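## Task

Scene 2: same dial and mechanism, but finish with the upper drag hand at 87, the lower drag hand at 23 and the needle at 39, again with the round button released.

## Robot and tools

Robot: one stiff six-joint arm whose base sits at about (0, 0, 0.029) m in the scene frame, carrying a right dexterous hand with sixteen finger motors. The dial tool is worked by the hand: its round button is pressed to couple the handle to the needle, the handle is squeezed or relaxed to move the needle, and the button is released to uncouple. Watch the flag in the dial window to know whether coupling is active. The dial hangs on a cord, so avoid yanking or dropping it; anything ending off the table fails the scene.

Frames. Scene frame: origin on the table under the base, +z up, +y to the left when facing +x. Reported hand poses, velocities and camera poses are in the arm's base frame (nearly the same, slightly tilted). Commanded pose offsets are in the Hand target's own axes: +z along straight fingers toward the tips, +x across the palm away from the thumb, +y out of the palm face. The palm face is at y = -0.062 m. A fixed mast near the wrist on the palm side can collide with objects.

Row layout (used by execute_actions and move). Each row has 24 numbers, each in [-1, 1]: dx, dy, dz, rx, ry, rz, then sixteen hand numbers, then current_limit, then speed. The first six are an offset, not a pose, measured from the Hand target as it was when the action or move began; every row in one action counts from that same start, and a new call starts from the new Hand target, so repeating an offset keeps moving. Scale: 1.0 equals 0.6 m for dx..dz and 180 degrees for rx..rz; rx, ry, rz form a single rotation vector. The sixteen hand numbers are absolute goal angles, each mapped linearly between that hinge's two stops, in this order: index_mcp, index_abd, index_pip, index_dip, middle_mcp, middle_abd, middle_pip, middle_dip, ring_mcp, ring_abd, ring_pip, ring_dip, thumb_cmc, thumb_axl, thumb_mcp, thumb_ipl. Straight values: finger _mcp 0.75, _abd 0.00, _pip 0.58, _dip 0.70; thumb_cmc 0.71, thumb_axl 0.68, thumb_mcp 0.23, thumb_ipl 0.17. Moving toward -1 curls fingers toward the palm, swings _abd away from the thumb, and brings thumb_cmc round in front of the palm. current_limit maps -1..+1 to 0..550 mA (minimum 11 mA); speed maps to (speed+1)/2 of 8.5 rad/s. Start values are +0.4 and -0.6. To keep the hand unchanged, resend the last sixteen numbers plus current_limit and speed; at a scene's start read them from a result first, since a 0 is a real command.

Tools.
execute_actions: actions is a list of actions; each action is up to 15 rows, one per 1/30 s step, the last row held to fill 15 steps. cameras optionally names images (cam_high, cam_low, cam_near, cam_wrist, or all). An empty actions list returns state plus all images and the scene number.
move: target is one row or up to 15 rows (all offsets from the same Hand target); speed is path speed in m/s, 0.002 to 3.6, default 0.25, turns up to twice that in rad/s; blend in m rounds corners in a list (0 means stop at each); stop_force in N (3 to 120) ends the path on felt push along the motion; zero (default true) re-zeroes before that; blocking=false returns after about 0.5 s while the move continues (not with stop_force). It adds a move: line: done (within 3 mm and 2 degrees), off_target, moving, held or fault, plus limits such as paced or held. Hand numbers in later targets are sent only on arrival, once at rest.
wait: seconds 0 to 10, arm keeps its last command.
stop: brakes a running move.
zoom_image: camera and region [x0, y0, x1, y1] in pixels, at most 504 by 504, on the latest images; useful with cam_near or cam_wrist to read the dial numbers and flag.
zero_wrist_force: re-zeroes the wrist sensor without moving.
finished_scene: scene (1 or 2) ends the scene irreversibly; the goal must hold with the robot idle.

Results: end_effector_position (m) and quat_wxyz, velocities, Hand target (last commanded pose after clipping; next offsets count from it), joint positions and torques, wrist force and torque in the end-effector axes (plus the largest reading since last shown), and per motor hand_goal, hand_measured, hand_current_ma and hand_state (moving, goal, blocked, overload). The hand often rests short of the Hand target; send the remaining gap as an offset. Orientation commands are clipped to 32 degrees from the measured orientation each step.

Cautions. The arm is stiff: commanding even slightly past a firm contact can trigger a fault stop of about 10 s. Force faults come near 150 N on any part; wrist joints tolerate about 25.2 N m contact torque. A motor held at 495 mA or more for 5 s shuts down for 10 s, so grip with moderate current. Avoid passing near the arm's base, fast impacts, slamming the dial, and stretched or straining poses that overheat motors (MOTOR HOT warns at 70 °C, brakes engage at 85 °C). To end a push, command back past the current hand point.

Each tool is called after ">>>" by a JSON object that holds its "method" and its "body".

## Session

>>> {"method": "execute_actions", "body": {"actions": []}}

>>> {"method": "zoom_image", "body": {"camera": "cam_near", "region": [220, 90, 580, 300]}}

>>> {"method": "zoom_image", "body": {"camera": "cam_near", "region": [240, 120, 420, 300]}}

Scene clock: 0.00 s.
end_effector_position=(+0.7000, +0.0600, +0.4101) hand_goal=(+0.754, +0.000, +0.576, +0.696, -0.510, +0.000, -0.518, +0.478, -0.510, +0.000, -0.412, +0.478, +0.420, +0.476, +0.216, -0.360) hand_measured=(+0.754, -0.004, +0.576, +0.696, -0.490, -0.002, -0.476, +0.484, -0.508, -0.004, -0.406, +0.484, +0.418, +0.480, +0.218, -0.358) hand_current_ma=(+0, +0, +0, +0, +7, +0, +21, +1, +0, +0, +1, +1, +0, +1, +0, +0) hand_state=(goal, goal, goal, goal, goal, goal, blocked, goal, goal, goal, goal, goal, goal, goal, goal, goal) hand_current_limit=0.40 hand_speed=-0.60 end_effector_quat_wxyz=(+0.707, +0.000, +0.707, +0.000)
Joint positions: [-0.34 -1.174 1.922 -3.89 -1.231 4.713]
Joint velocities: within noise
Joint torques (N m): no reading
Wrist force (N): no reading
Wrist torque (N m): no reading
Wrist force, peak (N): no reading
Hand target: +0.7000, +0.0600, +0.4101; +0.707, +0.000, +0.707, +0.000

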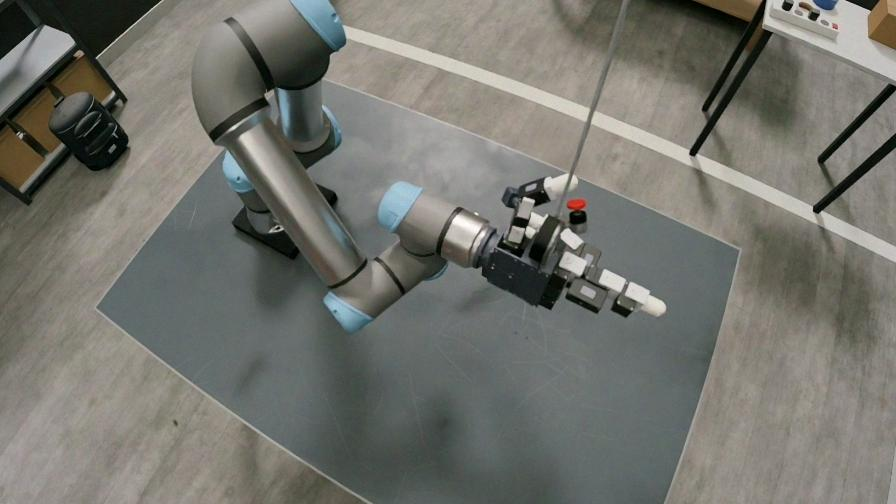

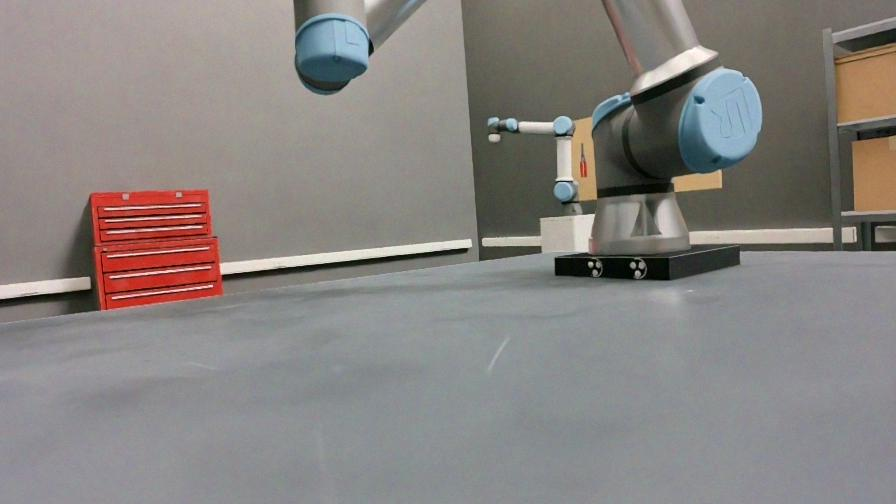

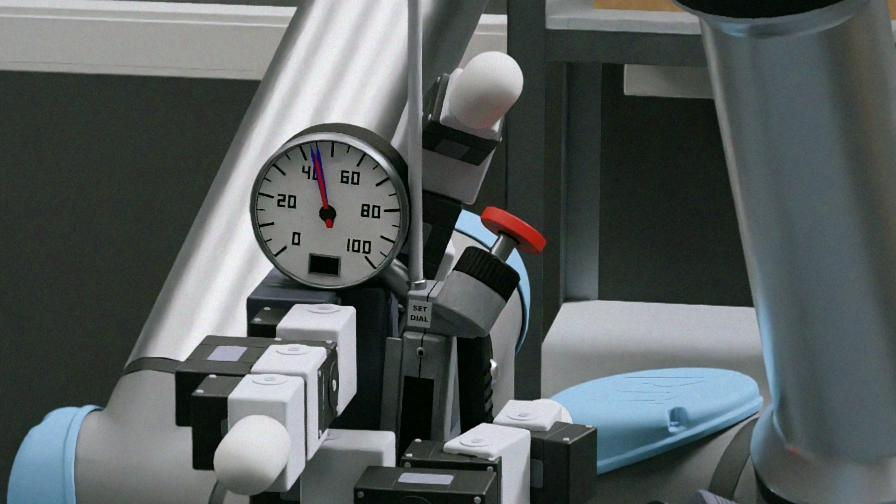

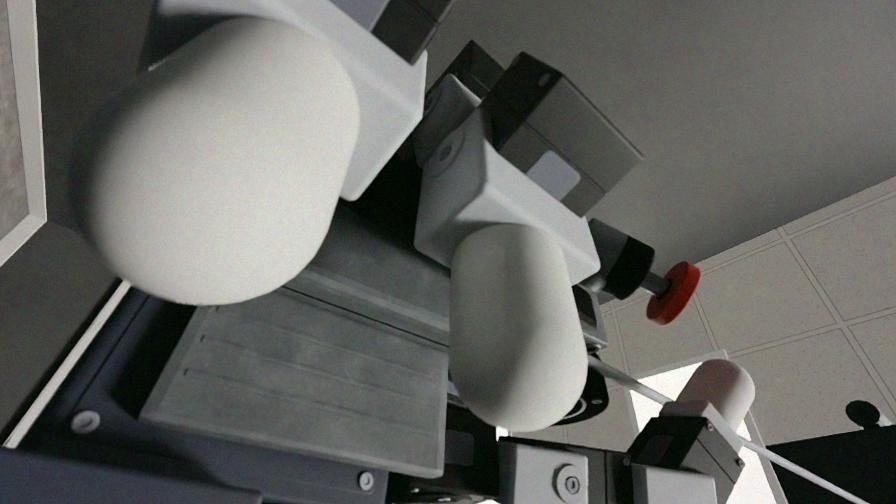

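Scaled by 1.400 from the camera's 896x504 image, which has a finer 1280x720 frame.

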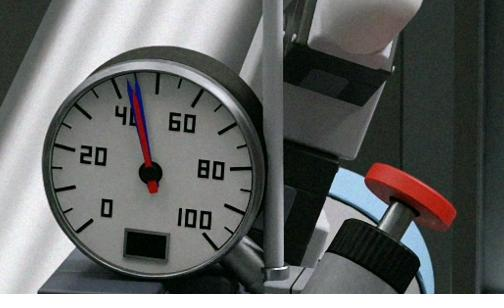

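Scaled by 2.800 from the camera's 896x504 image, which has a finer 1280x720 frame.

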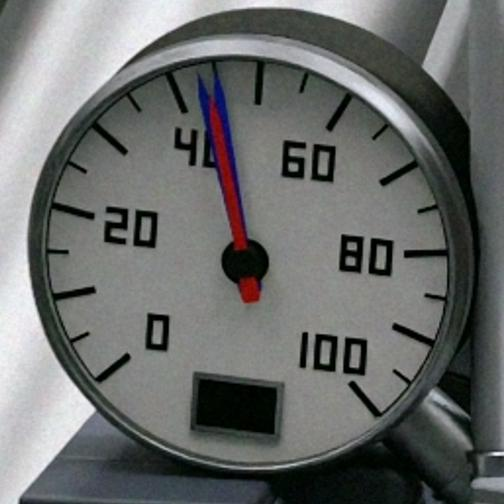

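>>> {"method": "move", "body": {"target": [[0,0,0,0,0,0, 0.754,0,0.576,0.696, -0.51,0,-0.53,0.478, -0.51,0,-0.50,0.478, 0.08,0.68,0.174,-0.27, 0.4,-0.8],[0,0,0,0,0,0, 0.754,0,0.576,0.696, -0.51,0,-0.53,0.478, -0.51,0,-0.50,0.478, 0.135,0.68,0.25,-0.58, 0.4,-0.85]], "cameras": ["cam_near","cam_wrist"]}}

>>> {"method": "zoom_image", "body": {"camera": "cam_near", "region": [230, 90, 590, 300]}}

Scene clock: 14.63 s.
end_effector_position=(+0.7000, +0.0600, +0.4101) hand_goal=(+0.754, +0.000, +0.576, +0.696, -0.510, +0.000, -0.530, +0.478, -0.510, +0.000, -0.500, +0.478, +0.136, +0.680, +0.250, -0.580) hand_measured=(+0.754, -0.004, +0.576, +0.696, -0.496, -0.002, -0.506, +0.484, -0.500, -0.008, -0.464, +0.484, +0.110, +0.674, +0.244, -0.578) hand_current_ma=(+0, +0, +0, +0, +4, +0, +8, +1, +3, -1, +16, +1, -10, -2, -1, +0) hand_state=(goal, goal, goal, goal, goal, goal, blocked, goal, goal, goal, blocked, goal, blocked, goal, goal, goal) hand_current_limit=0.40 hand_speed=-0.85 end_effector_quat_wxyz=(+0.707, +0.000, +0.707, +0.000)
Joint positions: [-0.34 -1.174 1.922 -3.89 -1.231 4.713]
Joint torques (N m): [-2.23 -27.96 -25.03 -2.86 -0.67 -1.17]
Wrist force (N): [-2.4 0.1 0.3]
Wrist torque (N m): [-0.02 0.11 -0.14]
Wrist force, peak (N): [-3.1 0.4 0.1]
Hand target: +0.7000, +0.0600, +0.4101; +0.707, +0.000, +0.707, +0.000
Off the commanded pose: 0.000 m, 0 deg.
move: done
Images, in order (width x height): cam_near 896x504, cam_wrist 896x504.

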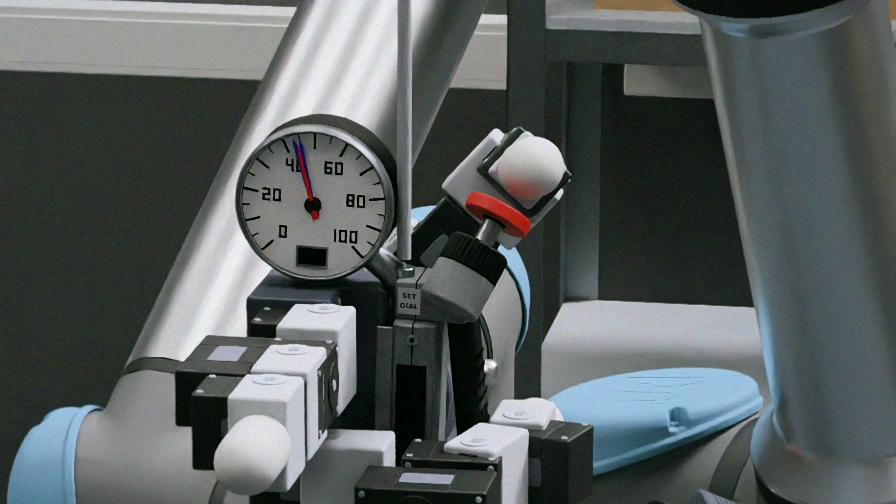

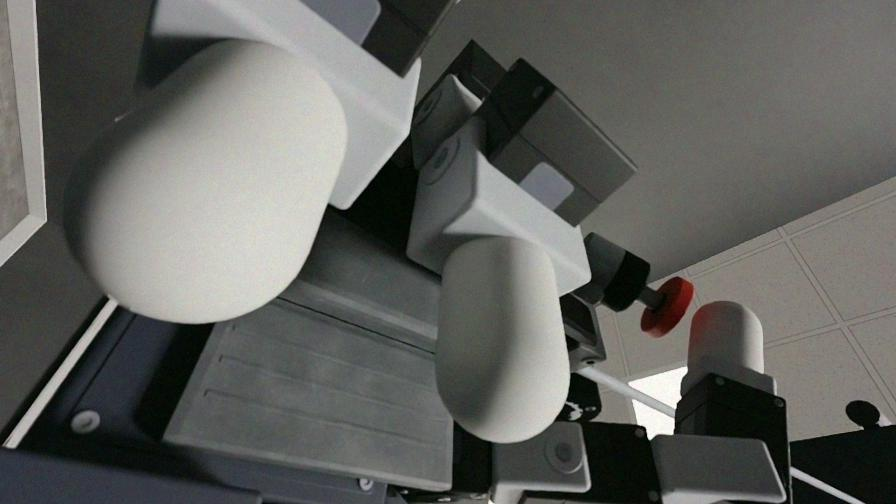

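Scaled by 1.400 from the camera's 896x504 image, which has a finer 1280x720 frame.

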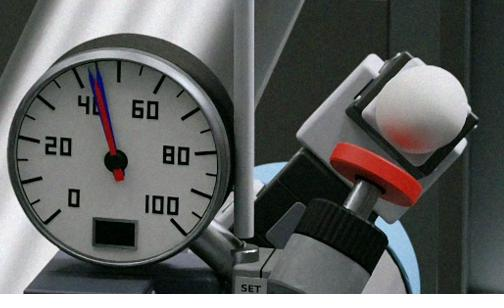

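>>> {"method": "move", "body": {"target": [[0,0,0,0,0,0, 0.754,0,0.576,0.696, -0.51,0,-0.53,0.478, -0.51,0,-0.50,0.478, 0.135,0.68,0.18,-0.9, 0.4,-0.9],[0,0,0,0,0,0, 0.754,0,0.576,0.696, -0.52,0,-0.86,0.478, -0.52,0,-0.86,0.478, 0.135,0.68,0.18,-0.9, 0.4,-0.9],[0,0,0,0,0,0, 0.754,0,0.576,0.696, -0.52,0,-0.86,0.478, -0.52,0,-0.86,0.478, 0.135,0.68,0.25,-0.64, 0.4,-0.9],[0,0,0,0,0,0, 0.754,0,0.576,0.696, -0.51,0,-0.525,0.478, -0.51,0,-0.495,0.478, 0.135,0.68,0.25,-0.64, 0.4,-0.9]], "cameras": ["cam_near"]}}

>>> {"method": "zoom_image", "body": {"camera": "cam_near", "region": [220, 110, 390, 280]}}

Scene clock: 27.63 s.
end_effector_position=(+0.7000, +0.0600, +0.4101) hand_goal=(+0.754, +0.000, +0.576, +0.696, -0.510, +0.000, -0.524, +0.478, -0.510, +0.000, -0.494, +0.478, +0.136, +0.680, +0.250, -0.640) hand_measured=(+0.754, -0.004, +0.576, +0.696, -0.480, +0.000, -0.520, +0.484, -0.482, -0.028, -0.488, +0.484, +0.132, +0.684, +0.252, -0.648) hand_current_ma=(+0, +0, +0, +0, +13, +0, +0, +1, +13, -6, +1, +1, -1, +1, +0, -2) hand_state=(goal, goal, goal, goal, blocked, goal, goal, goal, blocked, blocked, goal, goal, goal, goal, goal, goal) hand_current_limit=0.40 hand_speed=-0.90 end_effector_quat_wxyz=(+0.707, +0.000, +0.707, +0.000)
Joint positions: [-0.34 -1.174 1.922 -3.89 -1.231 4.713]
Joint torques (N m): [-2.77 -25.61 -24.22 -2.92 -0.84 -0.89]
Wrist force (N): [-2.9 0.1 0.4]
Wrist torque (N m): [-0.03 0.15 -0.16]
Wrist force, peak (N): [-3.6 0.4 0.2]
Hand target: +0.7000, +0.0600, +0.4101; +0.707, +0.000, +0.707, +0.000
Off the commanded pose: 0.000 m, 0 deg.
move: done
Images, in order (width x height): cam_near 896x504.

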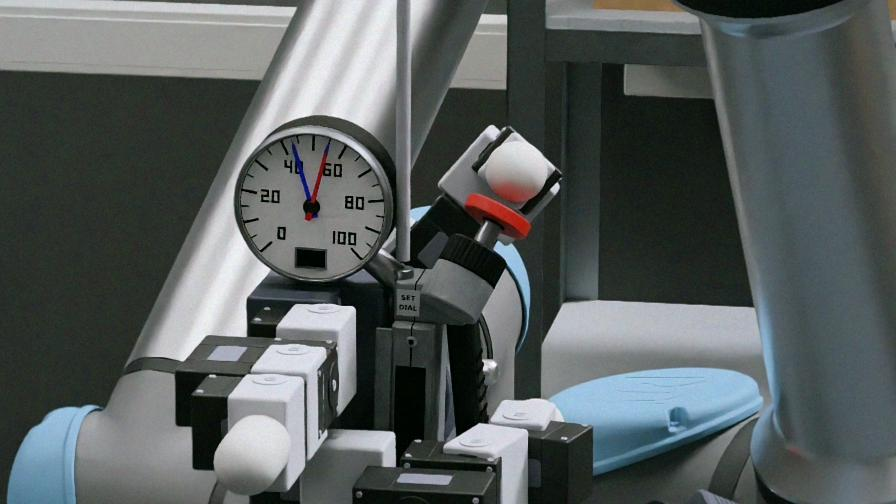

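Scaled by 2.965 from the camera's 896x504 image, which has a finer 1280x720 frame.

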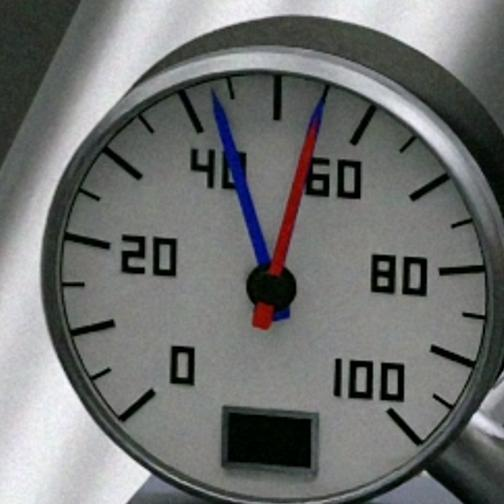

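>>> {"method": "move", "body": {"target": [[0,0,0,0,0,0, 0.754,0,0.576,0.696, -0.51,0,-0.525,0.478, -0.51,0,-0.495,0.478, 0.135,0.68,0.18,-0.9, 0.4,-0.88],[0,0,0,0,0,0, 0.754,0,0.576,0.696, -0.52,0,-0.86,0.478, -0.52,0,-0.86,0.478, 0.135,0.68,0.18,-0.9, 0.4,-0.88],[0,0,0,0,0,0, 0.754,0,0.576,0.696, -0.52,0,-0.86,0.478, -0.52,0,-0.86,0.478, 0.135,0.68,0.25,-0.62, 0.4,-0.88],[0,0,0,0,0,0, 0.754,0,0.576,0.696, -0.52,0,-0.86,0.478, -0.52,0,-0.86,0.478, 0.135,0.68,0.25,-0.62, 0.4,-0.88],[0,0,0,0,0,0, 0.754,0,0.576,0.696, -0.51,0,-0.525,0.478, -0.51,0,-0.495,0.478, 0.135,0.68,0.25,-0.62, 0.4,-0.88]], "cameras": ["cam_near","cam_wrist"]}}

>>> {"method": "zoom_image", "body": {"camera": "cam_near", "region": [220, 110, 390, 280]}}

Scene clock: 41.60 s.
end_effector_position=(+0.7000, +0.0600, +0.4101) hand_goal=(+0.754, +0.000, +0.576, +0.696, -0.510, +0.000, -0.524, +0.478, -0.510, +0.000, -0.494, +0.478, +0.136, +0.680, +0.250, -0.620) hand_measured=(+0.754, -0.004, +0.576, +0.696, -0.480, +0.000, -0.520, +0.484, -0.482, -0.028, -0.488, +0.484, +0.132, +0.684, +0.252, -0.628) hand_current_ma=(+0, +0, +0, +0, +14, +0, +1, +1, +12, -6, +1, +1, -1, +1, +0, -2) hand_state=(goal, goal, goal, goal, blocked, goal, goal, goal, blocked, blocked, goal, goal, goal, goal, goal, goal) hand_current_limit=0.40 hand_speed=-0.88 end_effector_quat_wxyz=(+0.707, +0.000, +0.707, +0.000)
Joint positions: [-0.34 -1.174 1.922 -3.89 -1.231 4.713]
Joint torques (N m): [-1.83 -26.22 -26.09 -3.28 -0.56 -0.88]
Wrist force (N): [-3.0 0.4 0.1]
Wrist torque (N m): [0.04 0.16 -0.16]
Wrist force, peak (N): [-3.7 0.1 0.0]
Hand target: +0.7000, +0.0600, +0.4101; +0.707, +0.000, +0.707, +0.000
Off the commanded pose: 0.000 m, 0 deg.
move: done
Images, in order (width x height): cam_near 896x504, cam_wrist 896x504.

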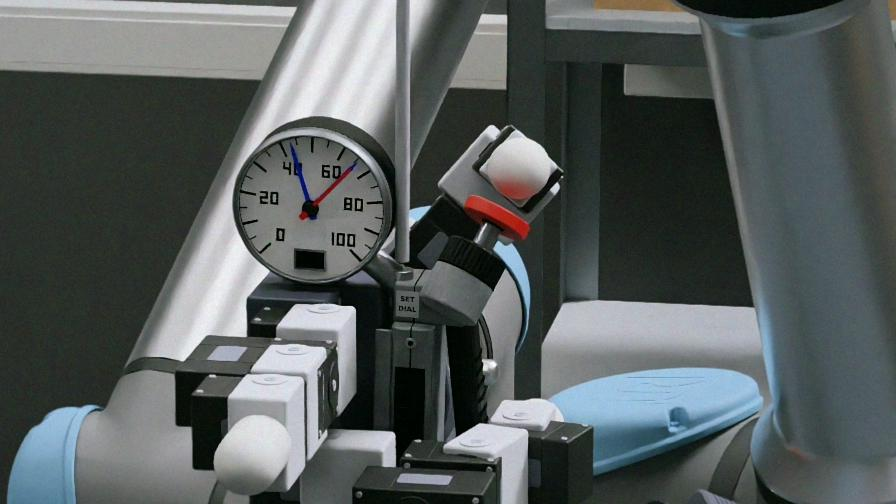

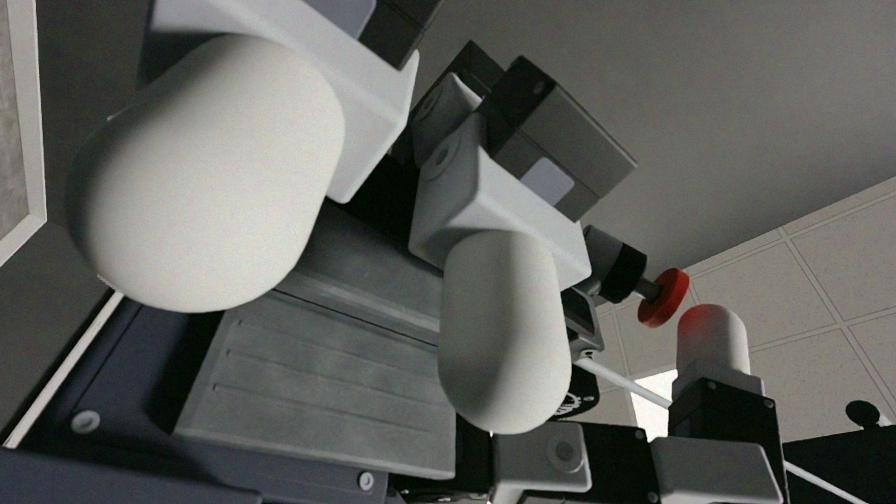

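Scaled by 2.965 from the camera's 896x504 image, which has a finer 1280x720 frame.

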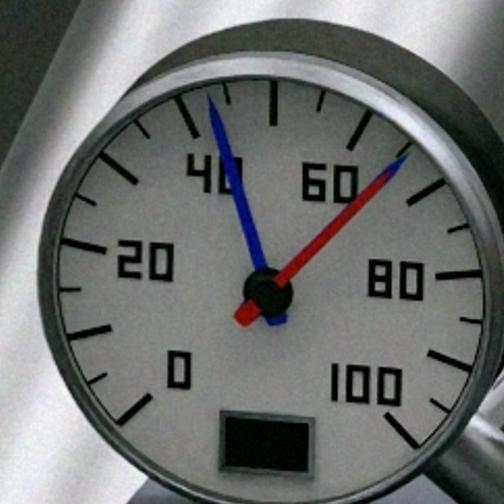

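>>> {"method": "move", "body": {"target": [[0,0,0,0,0,0, 0.754,0,0.576,0.696, -0.51,0,-0.525,0.478, -0.51,0,-0.495,0.478, 0.135,0.68,0.18,-0.9, 0.4,-0.88],[0,0,0,0,0,0, 0.754,0,0.576,0.696, -0.52,0,-0.86,0.478, -0.52,0,-0.86,0.478, 0.135,0.68,0.18,-0.9, 0.4,-0.88]], "cameras": ["cam_near","cam_wrist"]}}

>>> {"method": "zoom_image", "body": {"camera": "cam_near", "region": [220, 110, 390, 280]}}

Scene clock: 51.53 s.
end_effector_position=(+0.7000, +0.0600, +0.4101) hand_goal=(+0.754, +0.000, +0.576, +0.696, -0.520, +0.000, -0.860, +0.478, -0.520, +0.000, -0.860, +0.478, +0.136, +0.680, +0.180, -0.900) hand_measured=(+0.754, -0.004, +0.576, +0.696, -0.482, -0.020, -0.704, +0.486, -0.486, -0.028, -0.726, +0.486, +0.136, +0.684, +0.218, -0.792) hand_current_ma=(+0, +0, +0, +0, +20, -3, +161, +1, +17, -6, +127, +2, +0, +1, +26, +144) hand_state=(goal, goal, goal, goal, blocked, blocked, blocked, goal, blocked, blocked, blocked, goal, goal, goal, blocked, blocked) hand_current_limit=0.40 hand_speed=-0.88 end_effector_quat_wxyz=(+0.707, +0.000, +0.707, +0.000)
Joint positions: [-0.34 -1.174 1.922 -3.89 -1.231 4.713]
Joint torques (N m): [-4.17 -25.98 -26.21 -3.55 -0.6 -1.07]
Wrist force (N): [-2.5 0.1 0.3]
Wrist torque (N m): [-0.01 0.14 -0.13]
Wrist force, peak (N): [-3.7 0.1 0.1]
Hand target: +0.7000, +0.0600, +0.4101; +0.707, +0.000, +0.707, +0.000
Off the commanded pose: 0.000 m, 0 deg.
move: done
Images, in order (width x height): cam_near 896x504, cam_wrist 896x504.

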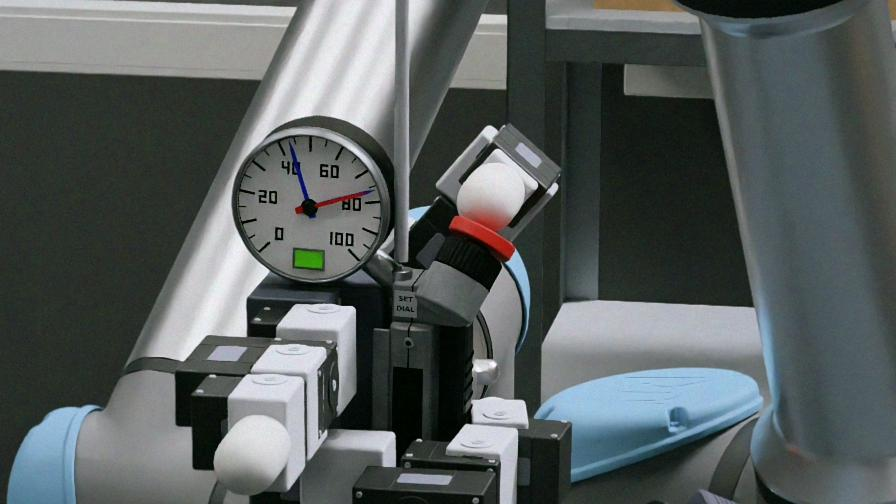

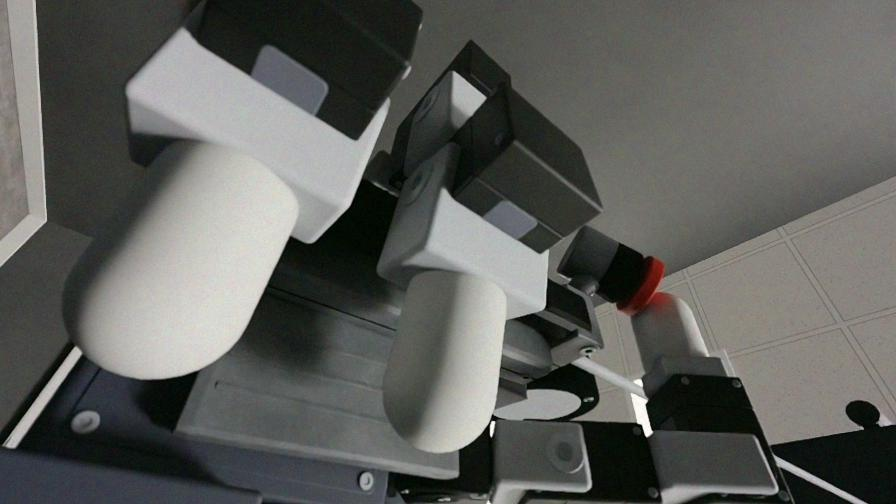

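Scaled by 2.965 from the camera's 896x504 image, which has a finer 1280x720 frame.

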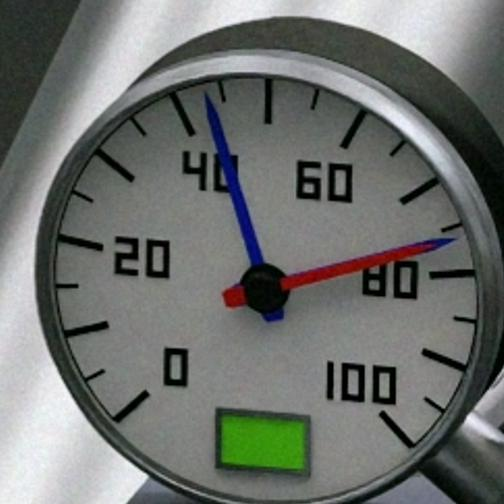

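>>> {"method": "move", "body": {"target": [[0,0,0,0,0,0, 0.754,0,0.576,0.696, -0.52,0,-0.86,0.478, -0.52,0,-0.86,0.478, 0.135,0.68,0.25,-0.62, 0.4,-0.88],[0,0,0,0,0,0, 0.754,0,0.576,0.696, -0.52,0,-0.86,0.478, -0.52,0,-0.86,0.478, 0.135,0.68,0.25,-0.62, 0.4,-0.88],[0,0,0,0,0,0, 0.754,0,0.576,0.696, -0.51,0,-0.515,0.478, -0.51,0,-0.495,0.478, 0.135,0.68,0.25,-0.62, 0.4,-0.88],[0,0,0,0,0,0, 0.754,0,0.576,0.696, -0.51,0,-0.515,0.478, -0.51,0,-0.495,0.478, 0.135,0.68,0.18,-0.9, 0.4,-0.88],[0,0,0,0,0,0, 0.754,0,0.576,0.696, -0.51,0,-0.76,0.478, -0.51,0,-0.70,0.478, 0.135,0.68,0.18,-0.9, 0.4,-0.92]], "cameras": ["cam_near","cam_wrist"]}}

>>> {"method": "zoom_image", "body": {"camera": "cam_near", "region": [220, 110, 390, 280]}}

Scene clock: 67.67 s.
end_effector_position=(+0.7000, +0.0600, +0.4101) hand_goal=(+0.754, +0.000, +0.576, +0.696, -0.510, +0.000, -0.760, +0.478, -0.510, +0.000, -0.700, +0.478, +0.136, +0.680, +0.180, -0.900) hand_measured=(+0.754, -0.004, +0.576, +0.696, -0.484, +0.006, -0.642, +0.484, -0.484, -0.028, -0.640, +0.484, +0.132, +0.682, +0.214, -0.790) hand_current_ma=(+0, +0, +0, +0, +11, +0, +105, +1, +11, -6, +37, +1, +0, +0, +23, +148) hand_state=(goal, goal, goal, goal, blocked, goal, blocked, goal, blocked, blocked, blocked, goal, goal, goal, blocked, blocked) hand_current_limit=0.40 hand_speed=-0.92 end_effector_quat_wxyz=(+0.707, +0.000, +0.707, +0.000)
Joint positions: [-0.34 -1.174 1.922 -3.89 -1.231 4.713]
Joint torques (N m): [-4.24 -26.71 -24.92 -3.86 -0.63 -1.02]
Wrist force (N): [-2.5 0.0 0.0]
Wrist torque (N m): [0.00 0.12 -0.13]
Wrist force, peak (N): [-3.7 -0.3 0.2]
Hand target: +0.7000, +0.0600, +0.4101; +0.707, +0.000, +0.707, +0.000
Off the commanded pose: 0.000 m, 0 deg.
move: done
Images, in order (width x height): cam_near 896x504, cam_wrist 896x504.

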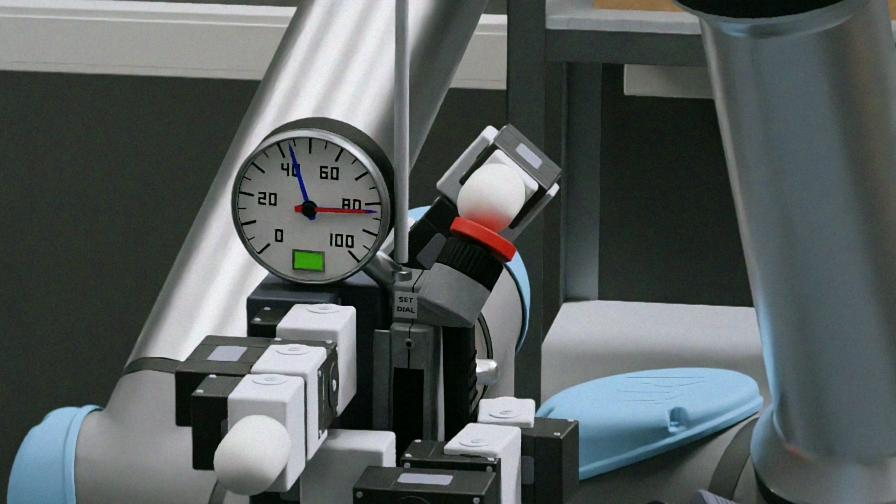

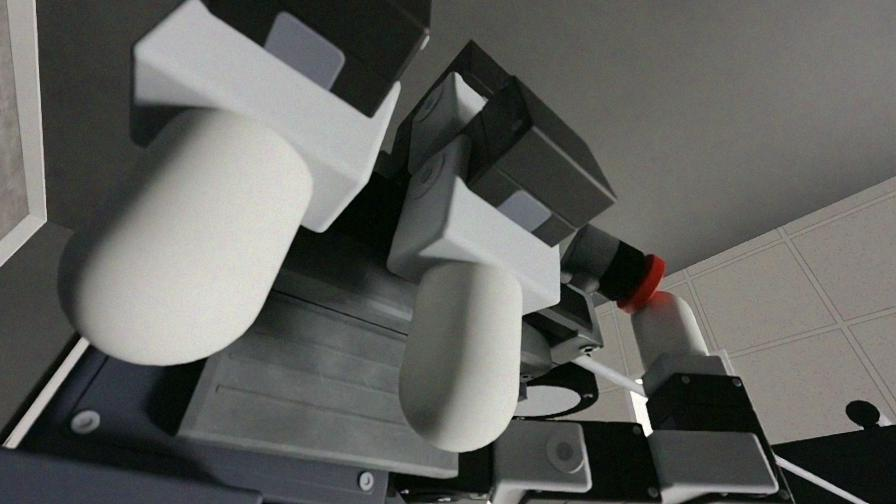

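Scaled by 2.965 from the camera's 896x504 image, which has a finer 1280x720 frame.

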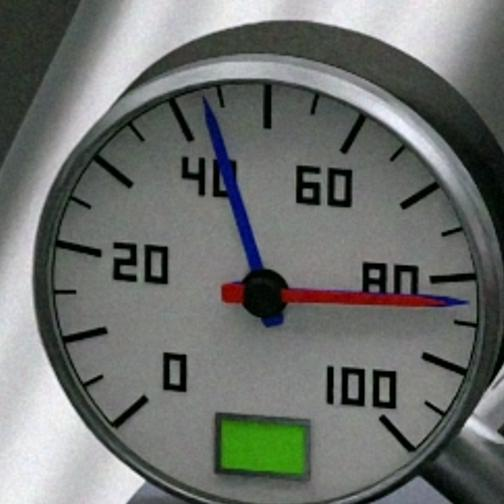

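>>> {"method": "move", "body": {"target": [[0,0,0,0,0,0, 0.754,0,0.576,0.696, -0.51,0,-0.81,0.478, -0.51,0,-0.76,0.478, 0.135,0.68,0.18,-0.9, 0.4,-0.95]], "cameras": ["cam_near"]}}

>>> {"method": "zoom_image", "body": {"camera": "cam_near", "region": [220, 110, 390, 280]}}

Scene clock: 73.80 s.
end_effector_position=(+0.7000, +0.0600, +0.4101) hand_goal=(+0.754, +0.000, +0.576, +0.696, -0.510, +0.000, -0.810, +0.478, -0.510, +0.000, -0.760, +0.478, +0.136, +0.680, +0.180, -0.900) hand_measured=(+0.754, -0.004, +0.576, +0.696, -0.482, -0.002, -0.678, +0.484, -0.484, -0.028, -0.684, +0.484, +0.134, +0.682, +0.214, -0.794) hand_current_ma=(+0, +0, +0, +0, +12, +0, +126, +1, +11, -6, +52, +1, +0, +0, +23, +140) hand_state=(goal, goal, goal, goal, blocked, goal, blocked, goal, blocked, blocked, blocked, goal, goal, goal, blocked, blocked) hand_current_limit=0.40 hand_speed=-0.95 end_effector_quat_wxyz=(+0.707, +0.000, +0.707, +0.000)
Joint positions: [-0.34 -1.174 1.922 -3.89 -1.231 4.713]
Joint torques (N m): [-4.92 -26.2 -25.09 -4.2 -0.8 -0.85]
Wrist force (N): [-2.0 0.1 -0.1]
Wrist torque (N m): [0.02 0.10 -0.10]
Wrist force, peak (N): [-3.2 0.1 0.2]
Hand target: +0.7000, +0.0600, +0.4101; +0.707, +0.000, +0.707, +0.000
Off the commanded pose: 0.000 m, 0 deg.
move: done
Images, in order (width x height): cam_near 896x504.

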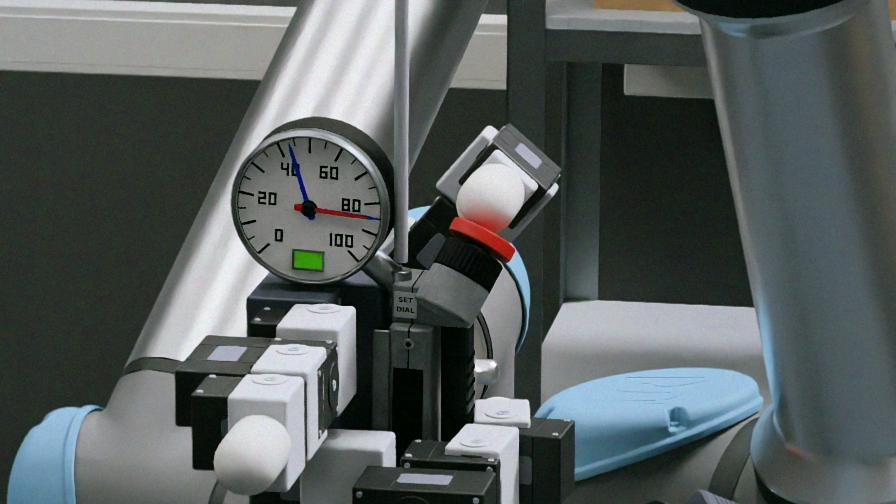

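Scaled by 2.965 from the camera's 896x504 image, which has a finer 1280x720 frame.

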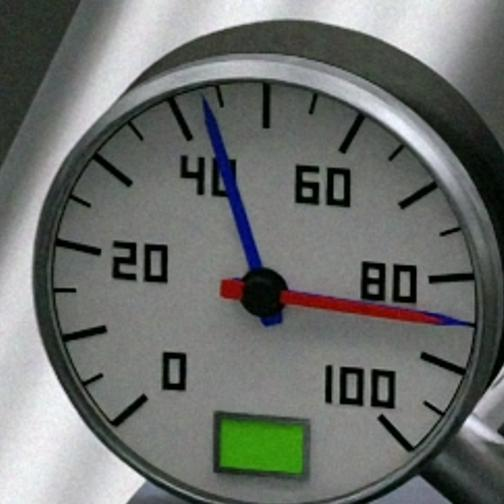

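>>> {"method": "move", "body": {"target": [[0,0,0,0,0,0, 0.754,0,0.576,0.696, -0.51,0,-0.845,0.478, -0.51,0,-0.80,0.478, 0.135,0.68,0.18,-0.9, 0.4,-0.96]], "cameras": ["cam_near"]}}

>>> {"method": "zoom_image", "body": {"camera": "cam_near", "region": [220, 110, 390, 280]}}

Scene clock: 78.53 s.
end_effector_position=(+0.7000, +0.0600, +0.4101) hand_goal=(+0.754, +0.000, +0.576, +0.696, -0.510, +0.000, -0.844, +0.478, -0.510, +0.000, -0.800, +0.478, +0.136, +0.680, +0.180, -0.900) hand_measured=(+0.754, -0.004, +0.576, +0.696, -0.480, -0.014, -0.700, +0.484, -0.484, -0.028, -0.716, +0.484, +0.134, +0.682, +0.214, -0.796) hand_current_ma=(+0, +0, +0, +0, +13, -2, +143, +1, +11, -6, +62, +1, +0, +0, +23, +135) hand_state=(goal, goal, goal, goal, blocked, goal, blocked, goal, blocked, blocked, blocked, goal, goal, goal, blocked, blocked) hand_current_limit=0.40 hand_speed=-0.96 end_effector_quat_wxyz=(+0.707, +0.000, +0.707, +0.000)
Joint positions: [-0.34 -1.174 1.922 -3.89 -1.231 4.713]
Joint torques (N m): [-6.74 -26.18 -25.68 -4.06 -0.4 -0.82]
Wrist force (N): [-2.1 -0.1 0.0]
Wrist torque (N m): [-0.02 0.11 -0.11]
Wrist force, peak (N): [-2.5 0.1 -0.1]
Hand target: +0.7000, +0.0600, +0.4101; +0.707, +0.000, +0.707, +0.000
Off the commanded pose: 0.000 m, 0 deg.
move: done
Images, in order (width x height): cam_near 896x504.

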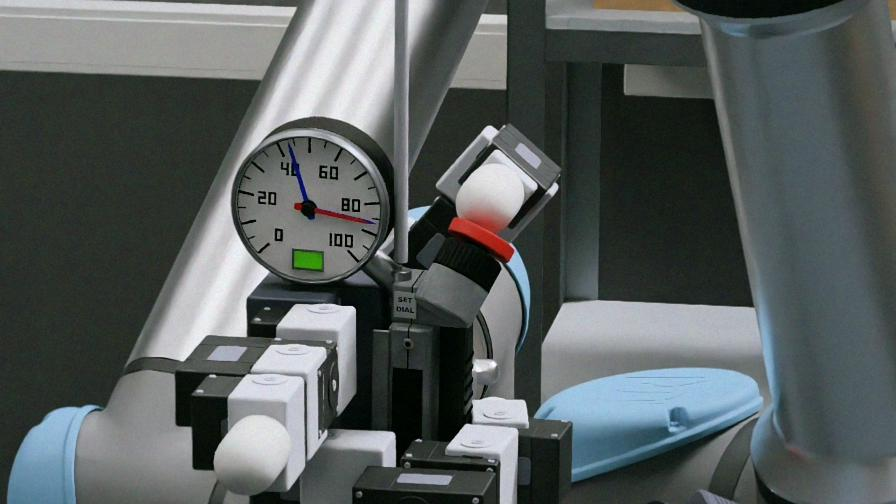

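Scaled by 2.965 from the camera's 896x504 image, which has a finer 1280x720 frame.

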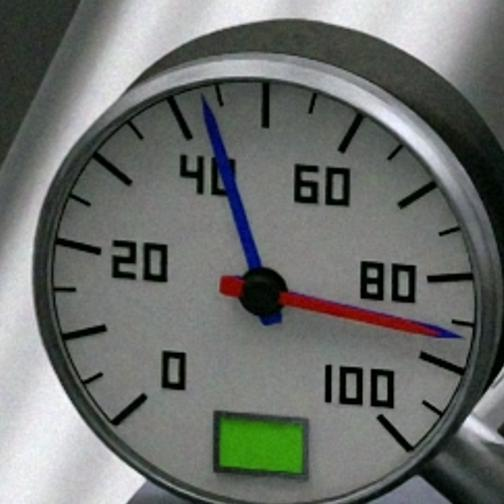

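>>> {"method": "move", "body": {"target": [[0,0,0,0,0,0, 0.754,0,0.576,0.696, -0.51,0,-0.856,0.478, -0.51,0,-0.81,0.478, 0.135,0.68,0.18,-0.9, 0.4,-0.96],[0,0,0,0,0,0, 0.754,0,0.576,0.696, -0.51,0,-0.525,0.478, -0.51,0,-0.495,0.478, 0.135,0.68,0.18,-0.9, 0.4,-0.88],[0,0,0,0,0,0, 0.754,0,0.576,0.696, -0.51,0,-0.525,0.478, -0.51,0,-0.495,0.478, 0.135,0.68,0.25,-0.62, 0.4,-0.88],[0,0,0,0,0,0, 0.754,0,0.576,0.696, -0.51,0,-0.525,0.478, -0.51,0,-0.495,0.478, 0.135,0.68,0.25,-0.62, 0.4,-0.88],[0,0,0,0,0,0, 0.754,0,0.576,0.696, -0.52,0,-0.86,0.478, -0.52,0,-0.86,0.478, 0.135,0.68,0.25,-0.62, 0.4,-0.88]], "cameras": ["cam_near","cam_wrist"]}}

>>> {"method": "zoom_image", "body": {"camera": "cam_near", "region": [220, 110, 390, 280]}}

Scene clock: 92.77 s.
end_effector_position=(+0.7000, +0.0600, +0.4101) hand_goal=(+0.754, +0.000, +0.576, +0.696, -0.520, +0.000, -0.860, +0.478, -0.520, +0.000, -0.860, +0.478, +0.136, +0.680, +0.250, -0.620) hand_measured=(+0.754, -0.004, +0.576, +0.696, -0.478, -0.012, -0.722, +0.484, -0.486, -0.028, -0.730, +0.486, +0.132, +0.684, +0.252, -0.628) hand_current_ma=(+0, +0, +0, +0, +24, -1, +135, +1, +16, -6, +121, +2, -1, +1, +0, -2) hand_state=(goal, goal, goal, goal, blocked, goal, blocked, goal, blocked, blocked, blocked, goal, goal, goal, goal, goal) hand_current_limit=0.40 hand_speed=-0.88 end_effector_quat_wxyz=(+0.707, +0.000, +0.707, +0.000)
Joint positions: [-0.34 -1.174 1.922 -3.89 -1.231 4.713]
Joint torques (N m): [-7.33 -25.73 -25.37 -4.08 -0.88 -0.8]
Wrist force (N): [-3.5 0.2 0.0]
Wrist torque (N m): [0.02 0.18 -0.19]
Wrist force, peak (N): [-3.7 0.2 0.0]
Hand target: +0.7000, +0.0600, +0.4101; +0.707, +0.000, +0.707, +0.000
Off the commanded pose: 0.000 m, 0 deg.
move: done
Images, in order (width x height): cam_near 896x504, cam_wrist 896x504.

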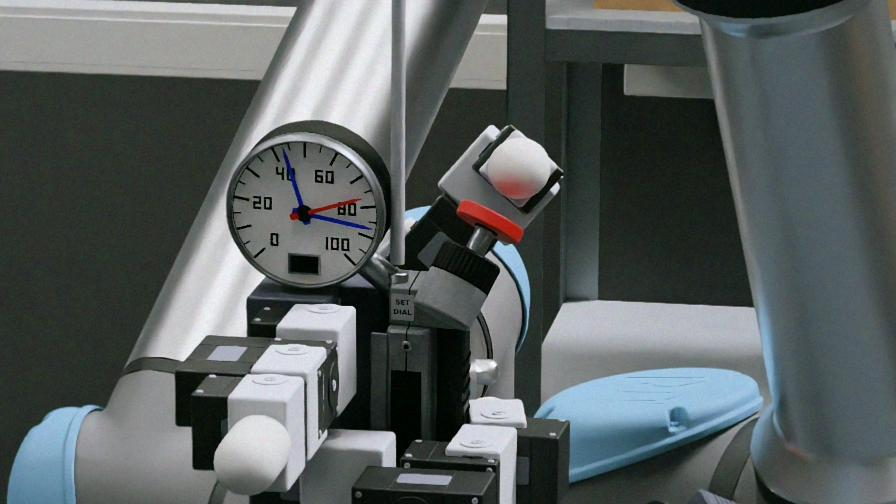

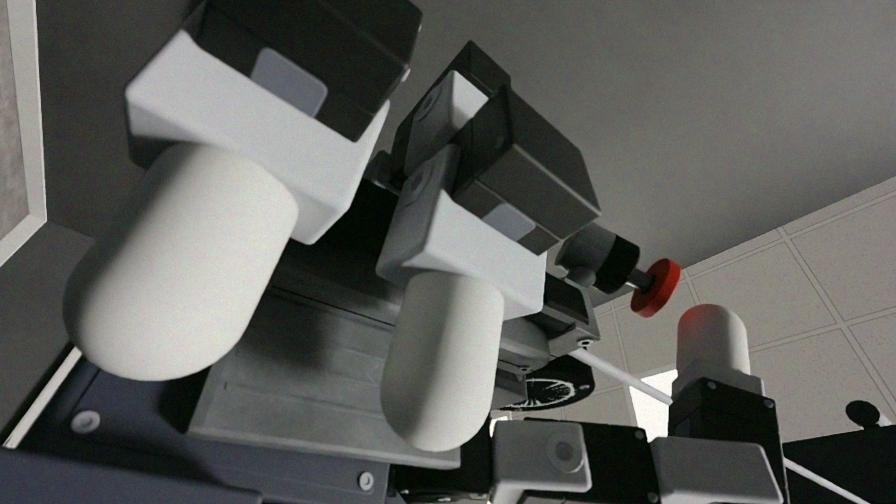

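Scaled by 2.965 from the camera's 896x504 image, which has a finer 1280x720 frame.

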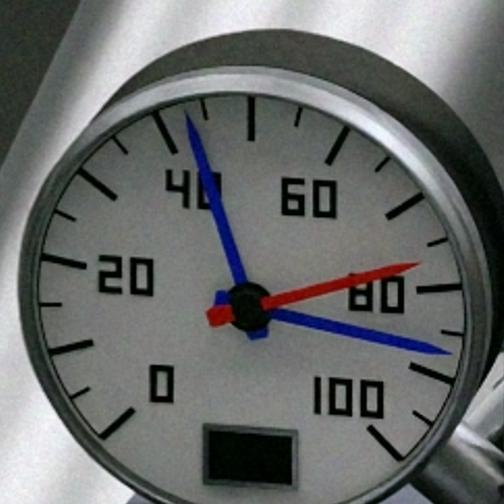

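>>> {"method": "move", "body": {"target": [[0,0,0,0,0,0, 0.754,0,0.576,0.696, -0.52,0,-0.86,0.478, -0.52,0,-0.86,0.478, 0.15,0.68,0.10,-0.86, 0.4,-0.88],[0,0,0,0,0,0, 0.754,0,0.576,0.696, -0.51,0,-0.53,0.478, -0.51,0,-0.50,0.478, 0.15,0.68,0.10,-0.86, 0.4,-0.88],[0,0,0,0,0,0, 0.754,0,0.576,0.696, -0.51,0,-0.53,0.478, -0.51,0,-0.50,0.478, 0.16,0.68,0.20,-0.58, 0.4,-0.88],[0,0,0,0,0,0, 0.754,0,0.576,0.696, -0.51,0,-0.53,0.478, -0.51,0,-0.50,0.478, 0.16,0.68,0.20,-0.58, 0.4,-0.88],[0,0,0,0,0,0, 0.754,0,0.576,0.696, -0.54,0,-0.86,0.478, -0.54,0,-0.86,0.478, 0.16,0.68,0.20,-0.58, 0.4,-0.88]], "cameras": ["cam_near","cam_wrist"]}}

>>> {"method": "zoom_image", "body": {"camera": "cam_near", "region": [210, 110, 380, 300]}}

Scene clock: 110.03 s.
end_effector_position=(+0.7000, +0.0600, +0.4101) hand_goal=(+0.754, +0.000, +0.576, +0.696, -0.540, +0.000, -0.860, +0.478, -0.540, +0.000, -0.860, +0.478, +0.160, +0.680, +0.200, -0.580) hand_measured=(+0.754, -0.004, +0.576, +0.696, -0.482, +0.012, -0.744, +0.484, -0.490, -0.028, -0.736, +0.484, +0.152, +0.678, +0.202, -0.588) hand_current_ma=(+0, +0, +0, +0, +38, +1, +101, +1, +30, -6, +114, +1, -1, +0, +0, -2) hand_state=(goal, goal, goal, goal, blocked, goal, blocked, goal, blocked, blocked, blocked, goal, goal, goal, goal, goal) hand_current_limit=0.40 hand_speed=-0.88 end_effector_quat_wxyz=(+0.707, +0.000, +0.707, +0.000)
Joint positions: [-0.34 -1.174 1.922 -3.89 -1.231 4.713]
Joint torques (N m): [-7.64 -26.55 -25.64 -4.15 -0.46 -0.81]
Wrist force (N): [-1.0 -0.4 0.3]
Wrist torque (N m): [-0.08 0.06 -0.05]
Wrist force, peak (N): [-3.9 0.0 0.2]
Hand target: +0.7000, +0.0600, +0.4101; +0.707, +0.000, +0.707, +0.000
Off the commanded pose: 0.000 m, 0 deg.
move: done
Images, in order (width x height): cam_near 896x504, cam_wrist 896x504.

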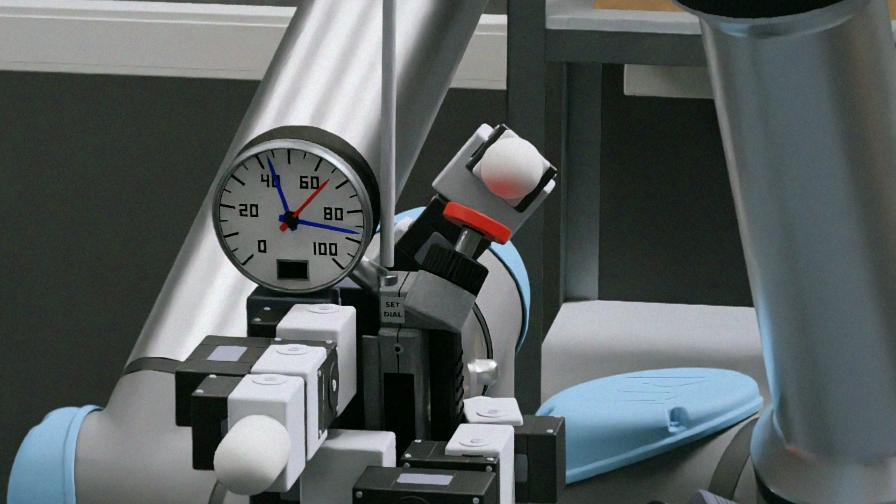

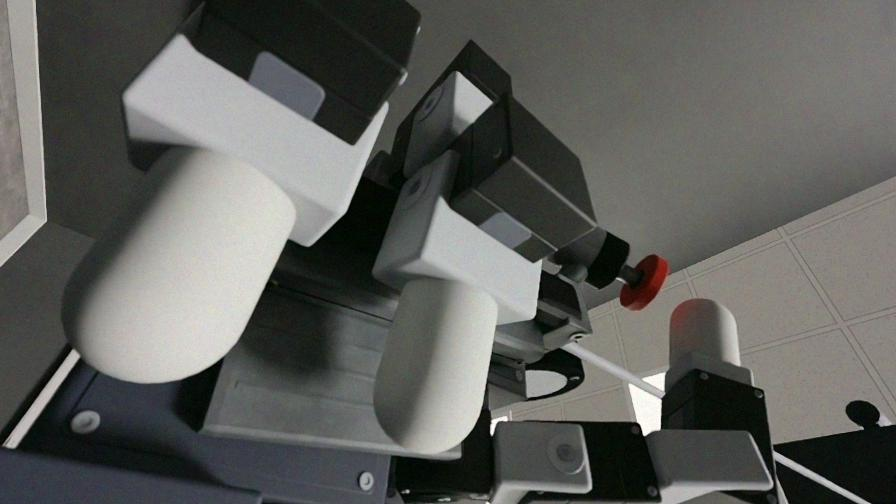

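Scaled by 2.653 from the camera's 896x504 image, which has a finer 1280x720 frame.

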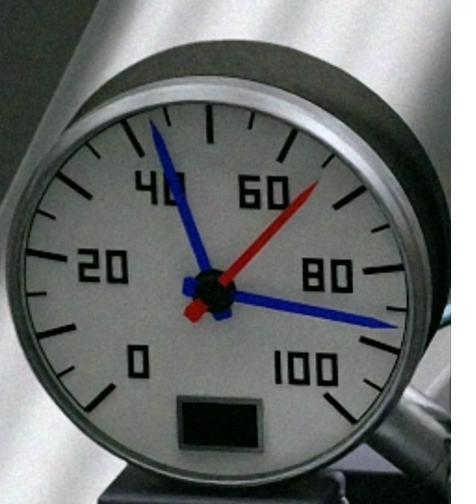

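>>> {"method": "move", "body": {"target": [[0,0,0,0,0,0, 0.754,0,0.576,0.696, -0.54,0,-0.86,0.478, -0.54,0,-0.86,0.478, 0.165,0.68,0.02,-0.82, 0.4,-0.88],[0,0,0,0,0,0, 0.754,0,0.576,0.696, -0.51,0,-0.52,0.478, -0.51,0,-0.50,0.478, 0.165,0.68,0.02,-0.82, 0.4,-0.88],[0,0,0,0,0,0, 0.754,0,0.576,0.696, -0.51,0,-0.52,0.478, -0.51,0,-0.50,0.478, 0.165,0.68,0.18,-0.60, 0.4,-0.88],[0,0,0,0,0,0, 0.754,0,0.576,0.696, -0.51,0,-0.52,0.478, -0.51,0,-0.50,0.478, 0.165,0.68,0.18,-0.60, 0.4,-0.88],[0,0,0,0,0,0, 0.754,0,0.576,0.696, -0.54,0,-0.88,0.478, -0.54,0,-0.87,0.478, 0.165,0.68,0.18,-0.60, 0.4,-0.88]], "cameras": ["cam_near"]}}

>>> {"method": "zoom_image", "body": {"camera": "cam_near", "region": [210, 110, 380, 300]}}

Scene clock: 124.70 s.
end_effector_position=(+0.7000, +0.0600, +0.4101) hand_goal=(+0.754, +0.000, +0.576, +0.696, -0.540, +0.000, -0.880, +0.478, -0.540, +0.000, -0.870, +0.478, +0.166, +0.680, +0.180, -0.600) hand_measured=(+0.754, -0.004, +0.576, +0.696, -0.494, +0.014, -0.740, +0.484, -0.492, -0.030, -0.738, +0.484, +0.158, +0.678, +0.174, -0.608) hand_current_ma=(+0, +0, +0, +0, +27, +2, +137, +1, +29, -7, +124, +1, -1, +0, -1, -2) hand_state=(goal, goal, goal, goal, blocked, goal, blocked, goal, blocked, blocked, blocked, goal, goal, goal, goal, goal) hand_current_limit=0.40 hand_speed=-0.88 end_effector_quat_wxyz=(+0.707, +0.000, +0.707, +0.000)
Joint positions: [-0.34 -1.174 1.922 -3.89 -1.231 4.713]
Joint torques (N m): [-6.6 -26.13 -25.14 -3.93 -0.57 -1.02]
Wrist force (N): [-0.9 0.0 0.1]
Wrist torque (N m): [-0.02 0.07 -0.04]
Wrist force, peak (N): [-3.8 0.1 0.2]
Hand target: +0.7000, +0.0600, +0.4101; +0.707, +0.000, +0.707, +0.000
Off the commanded pose: 0.000 m, 0 deg.
move: done
Images, in order (width x height): cam_near 896x504.

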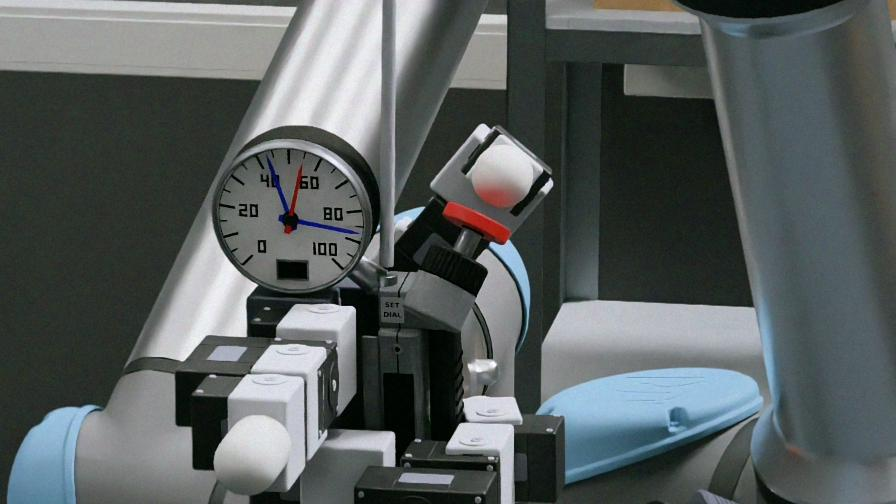

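Scaled by 2.653 from the camera's 896x504 image, which has a finer 1280x720 frame.

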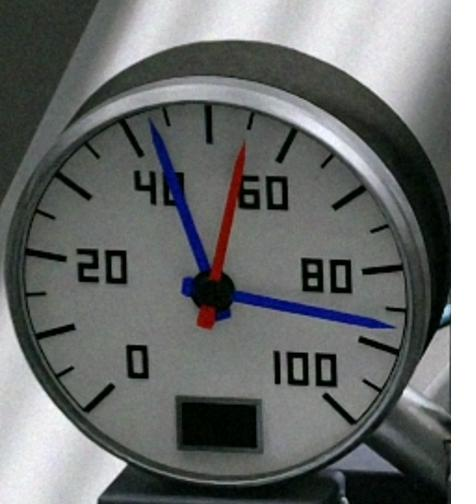

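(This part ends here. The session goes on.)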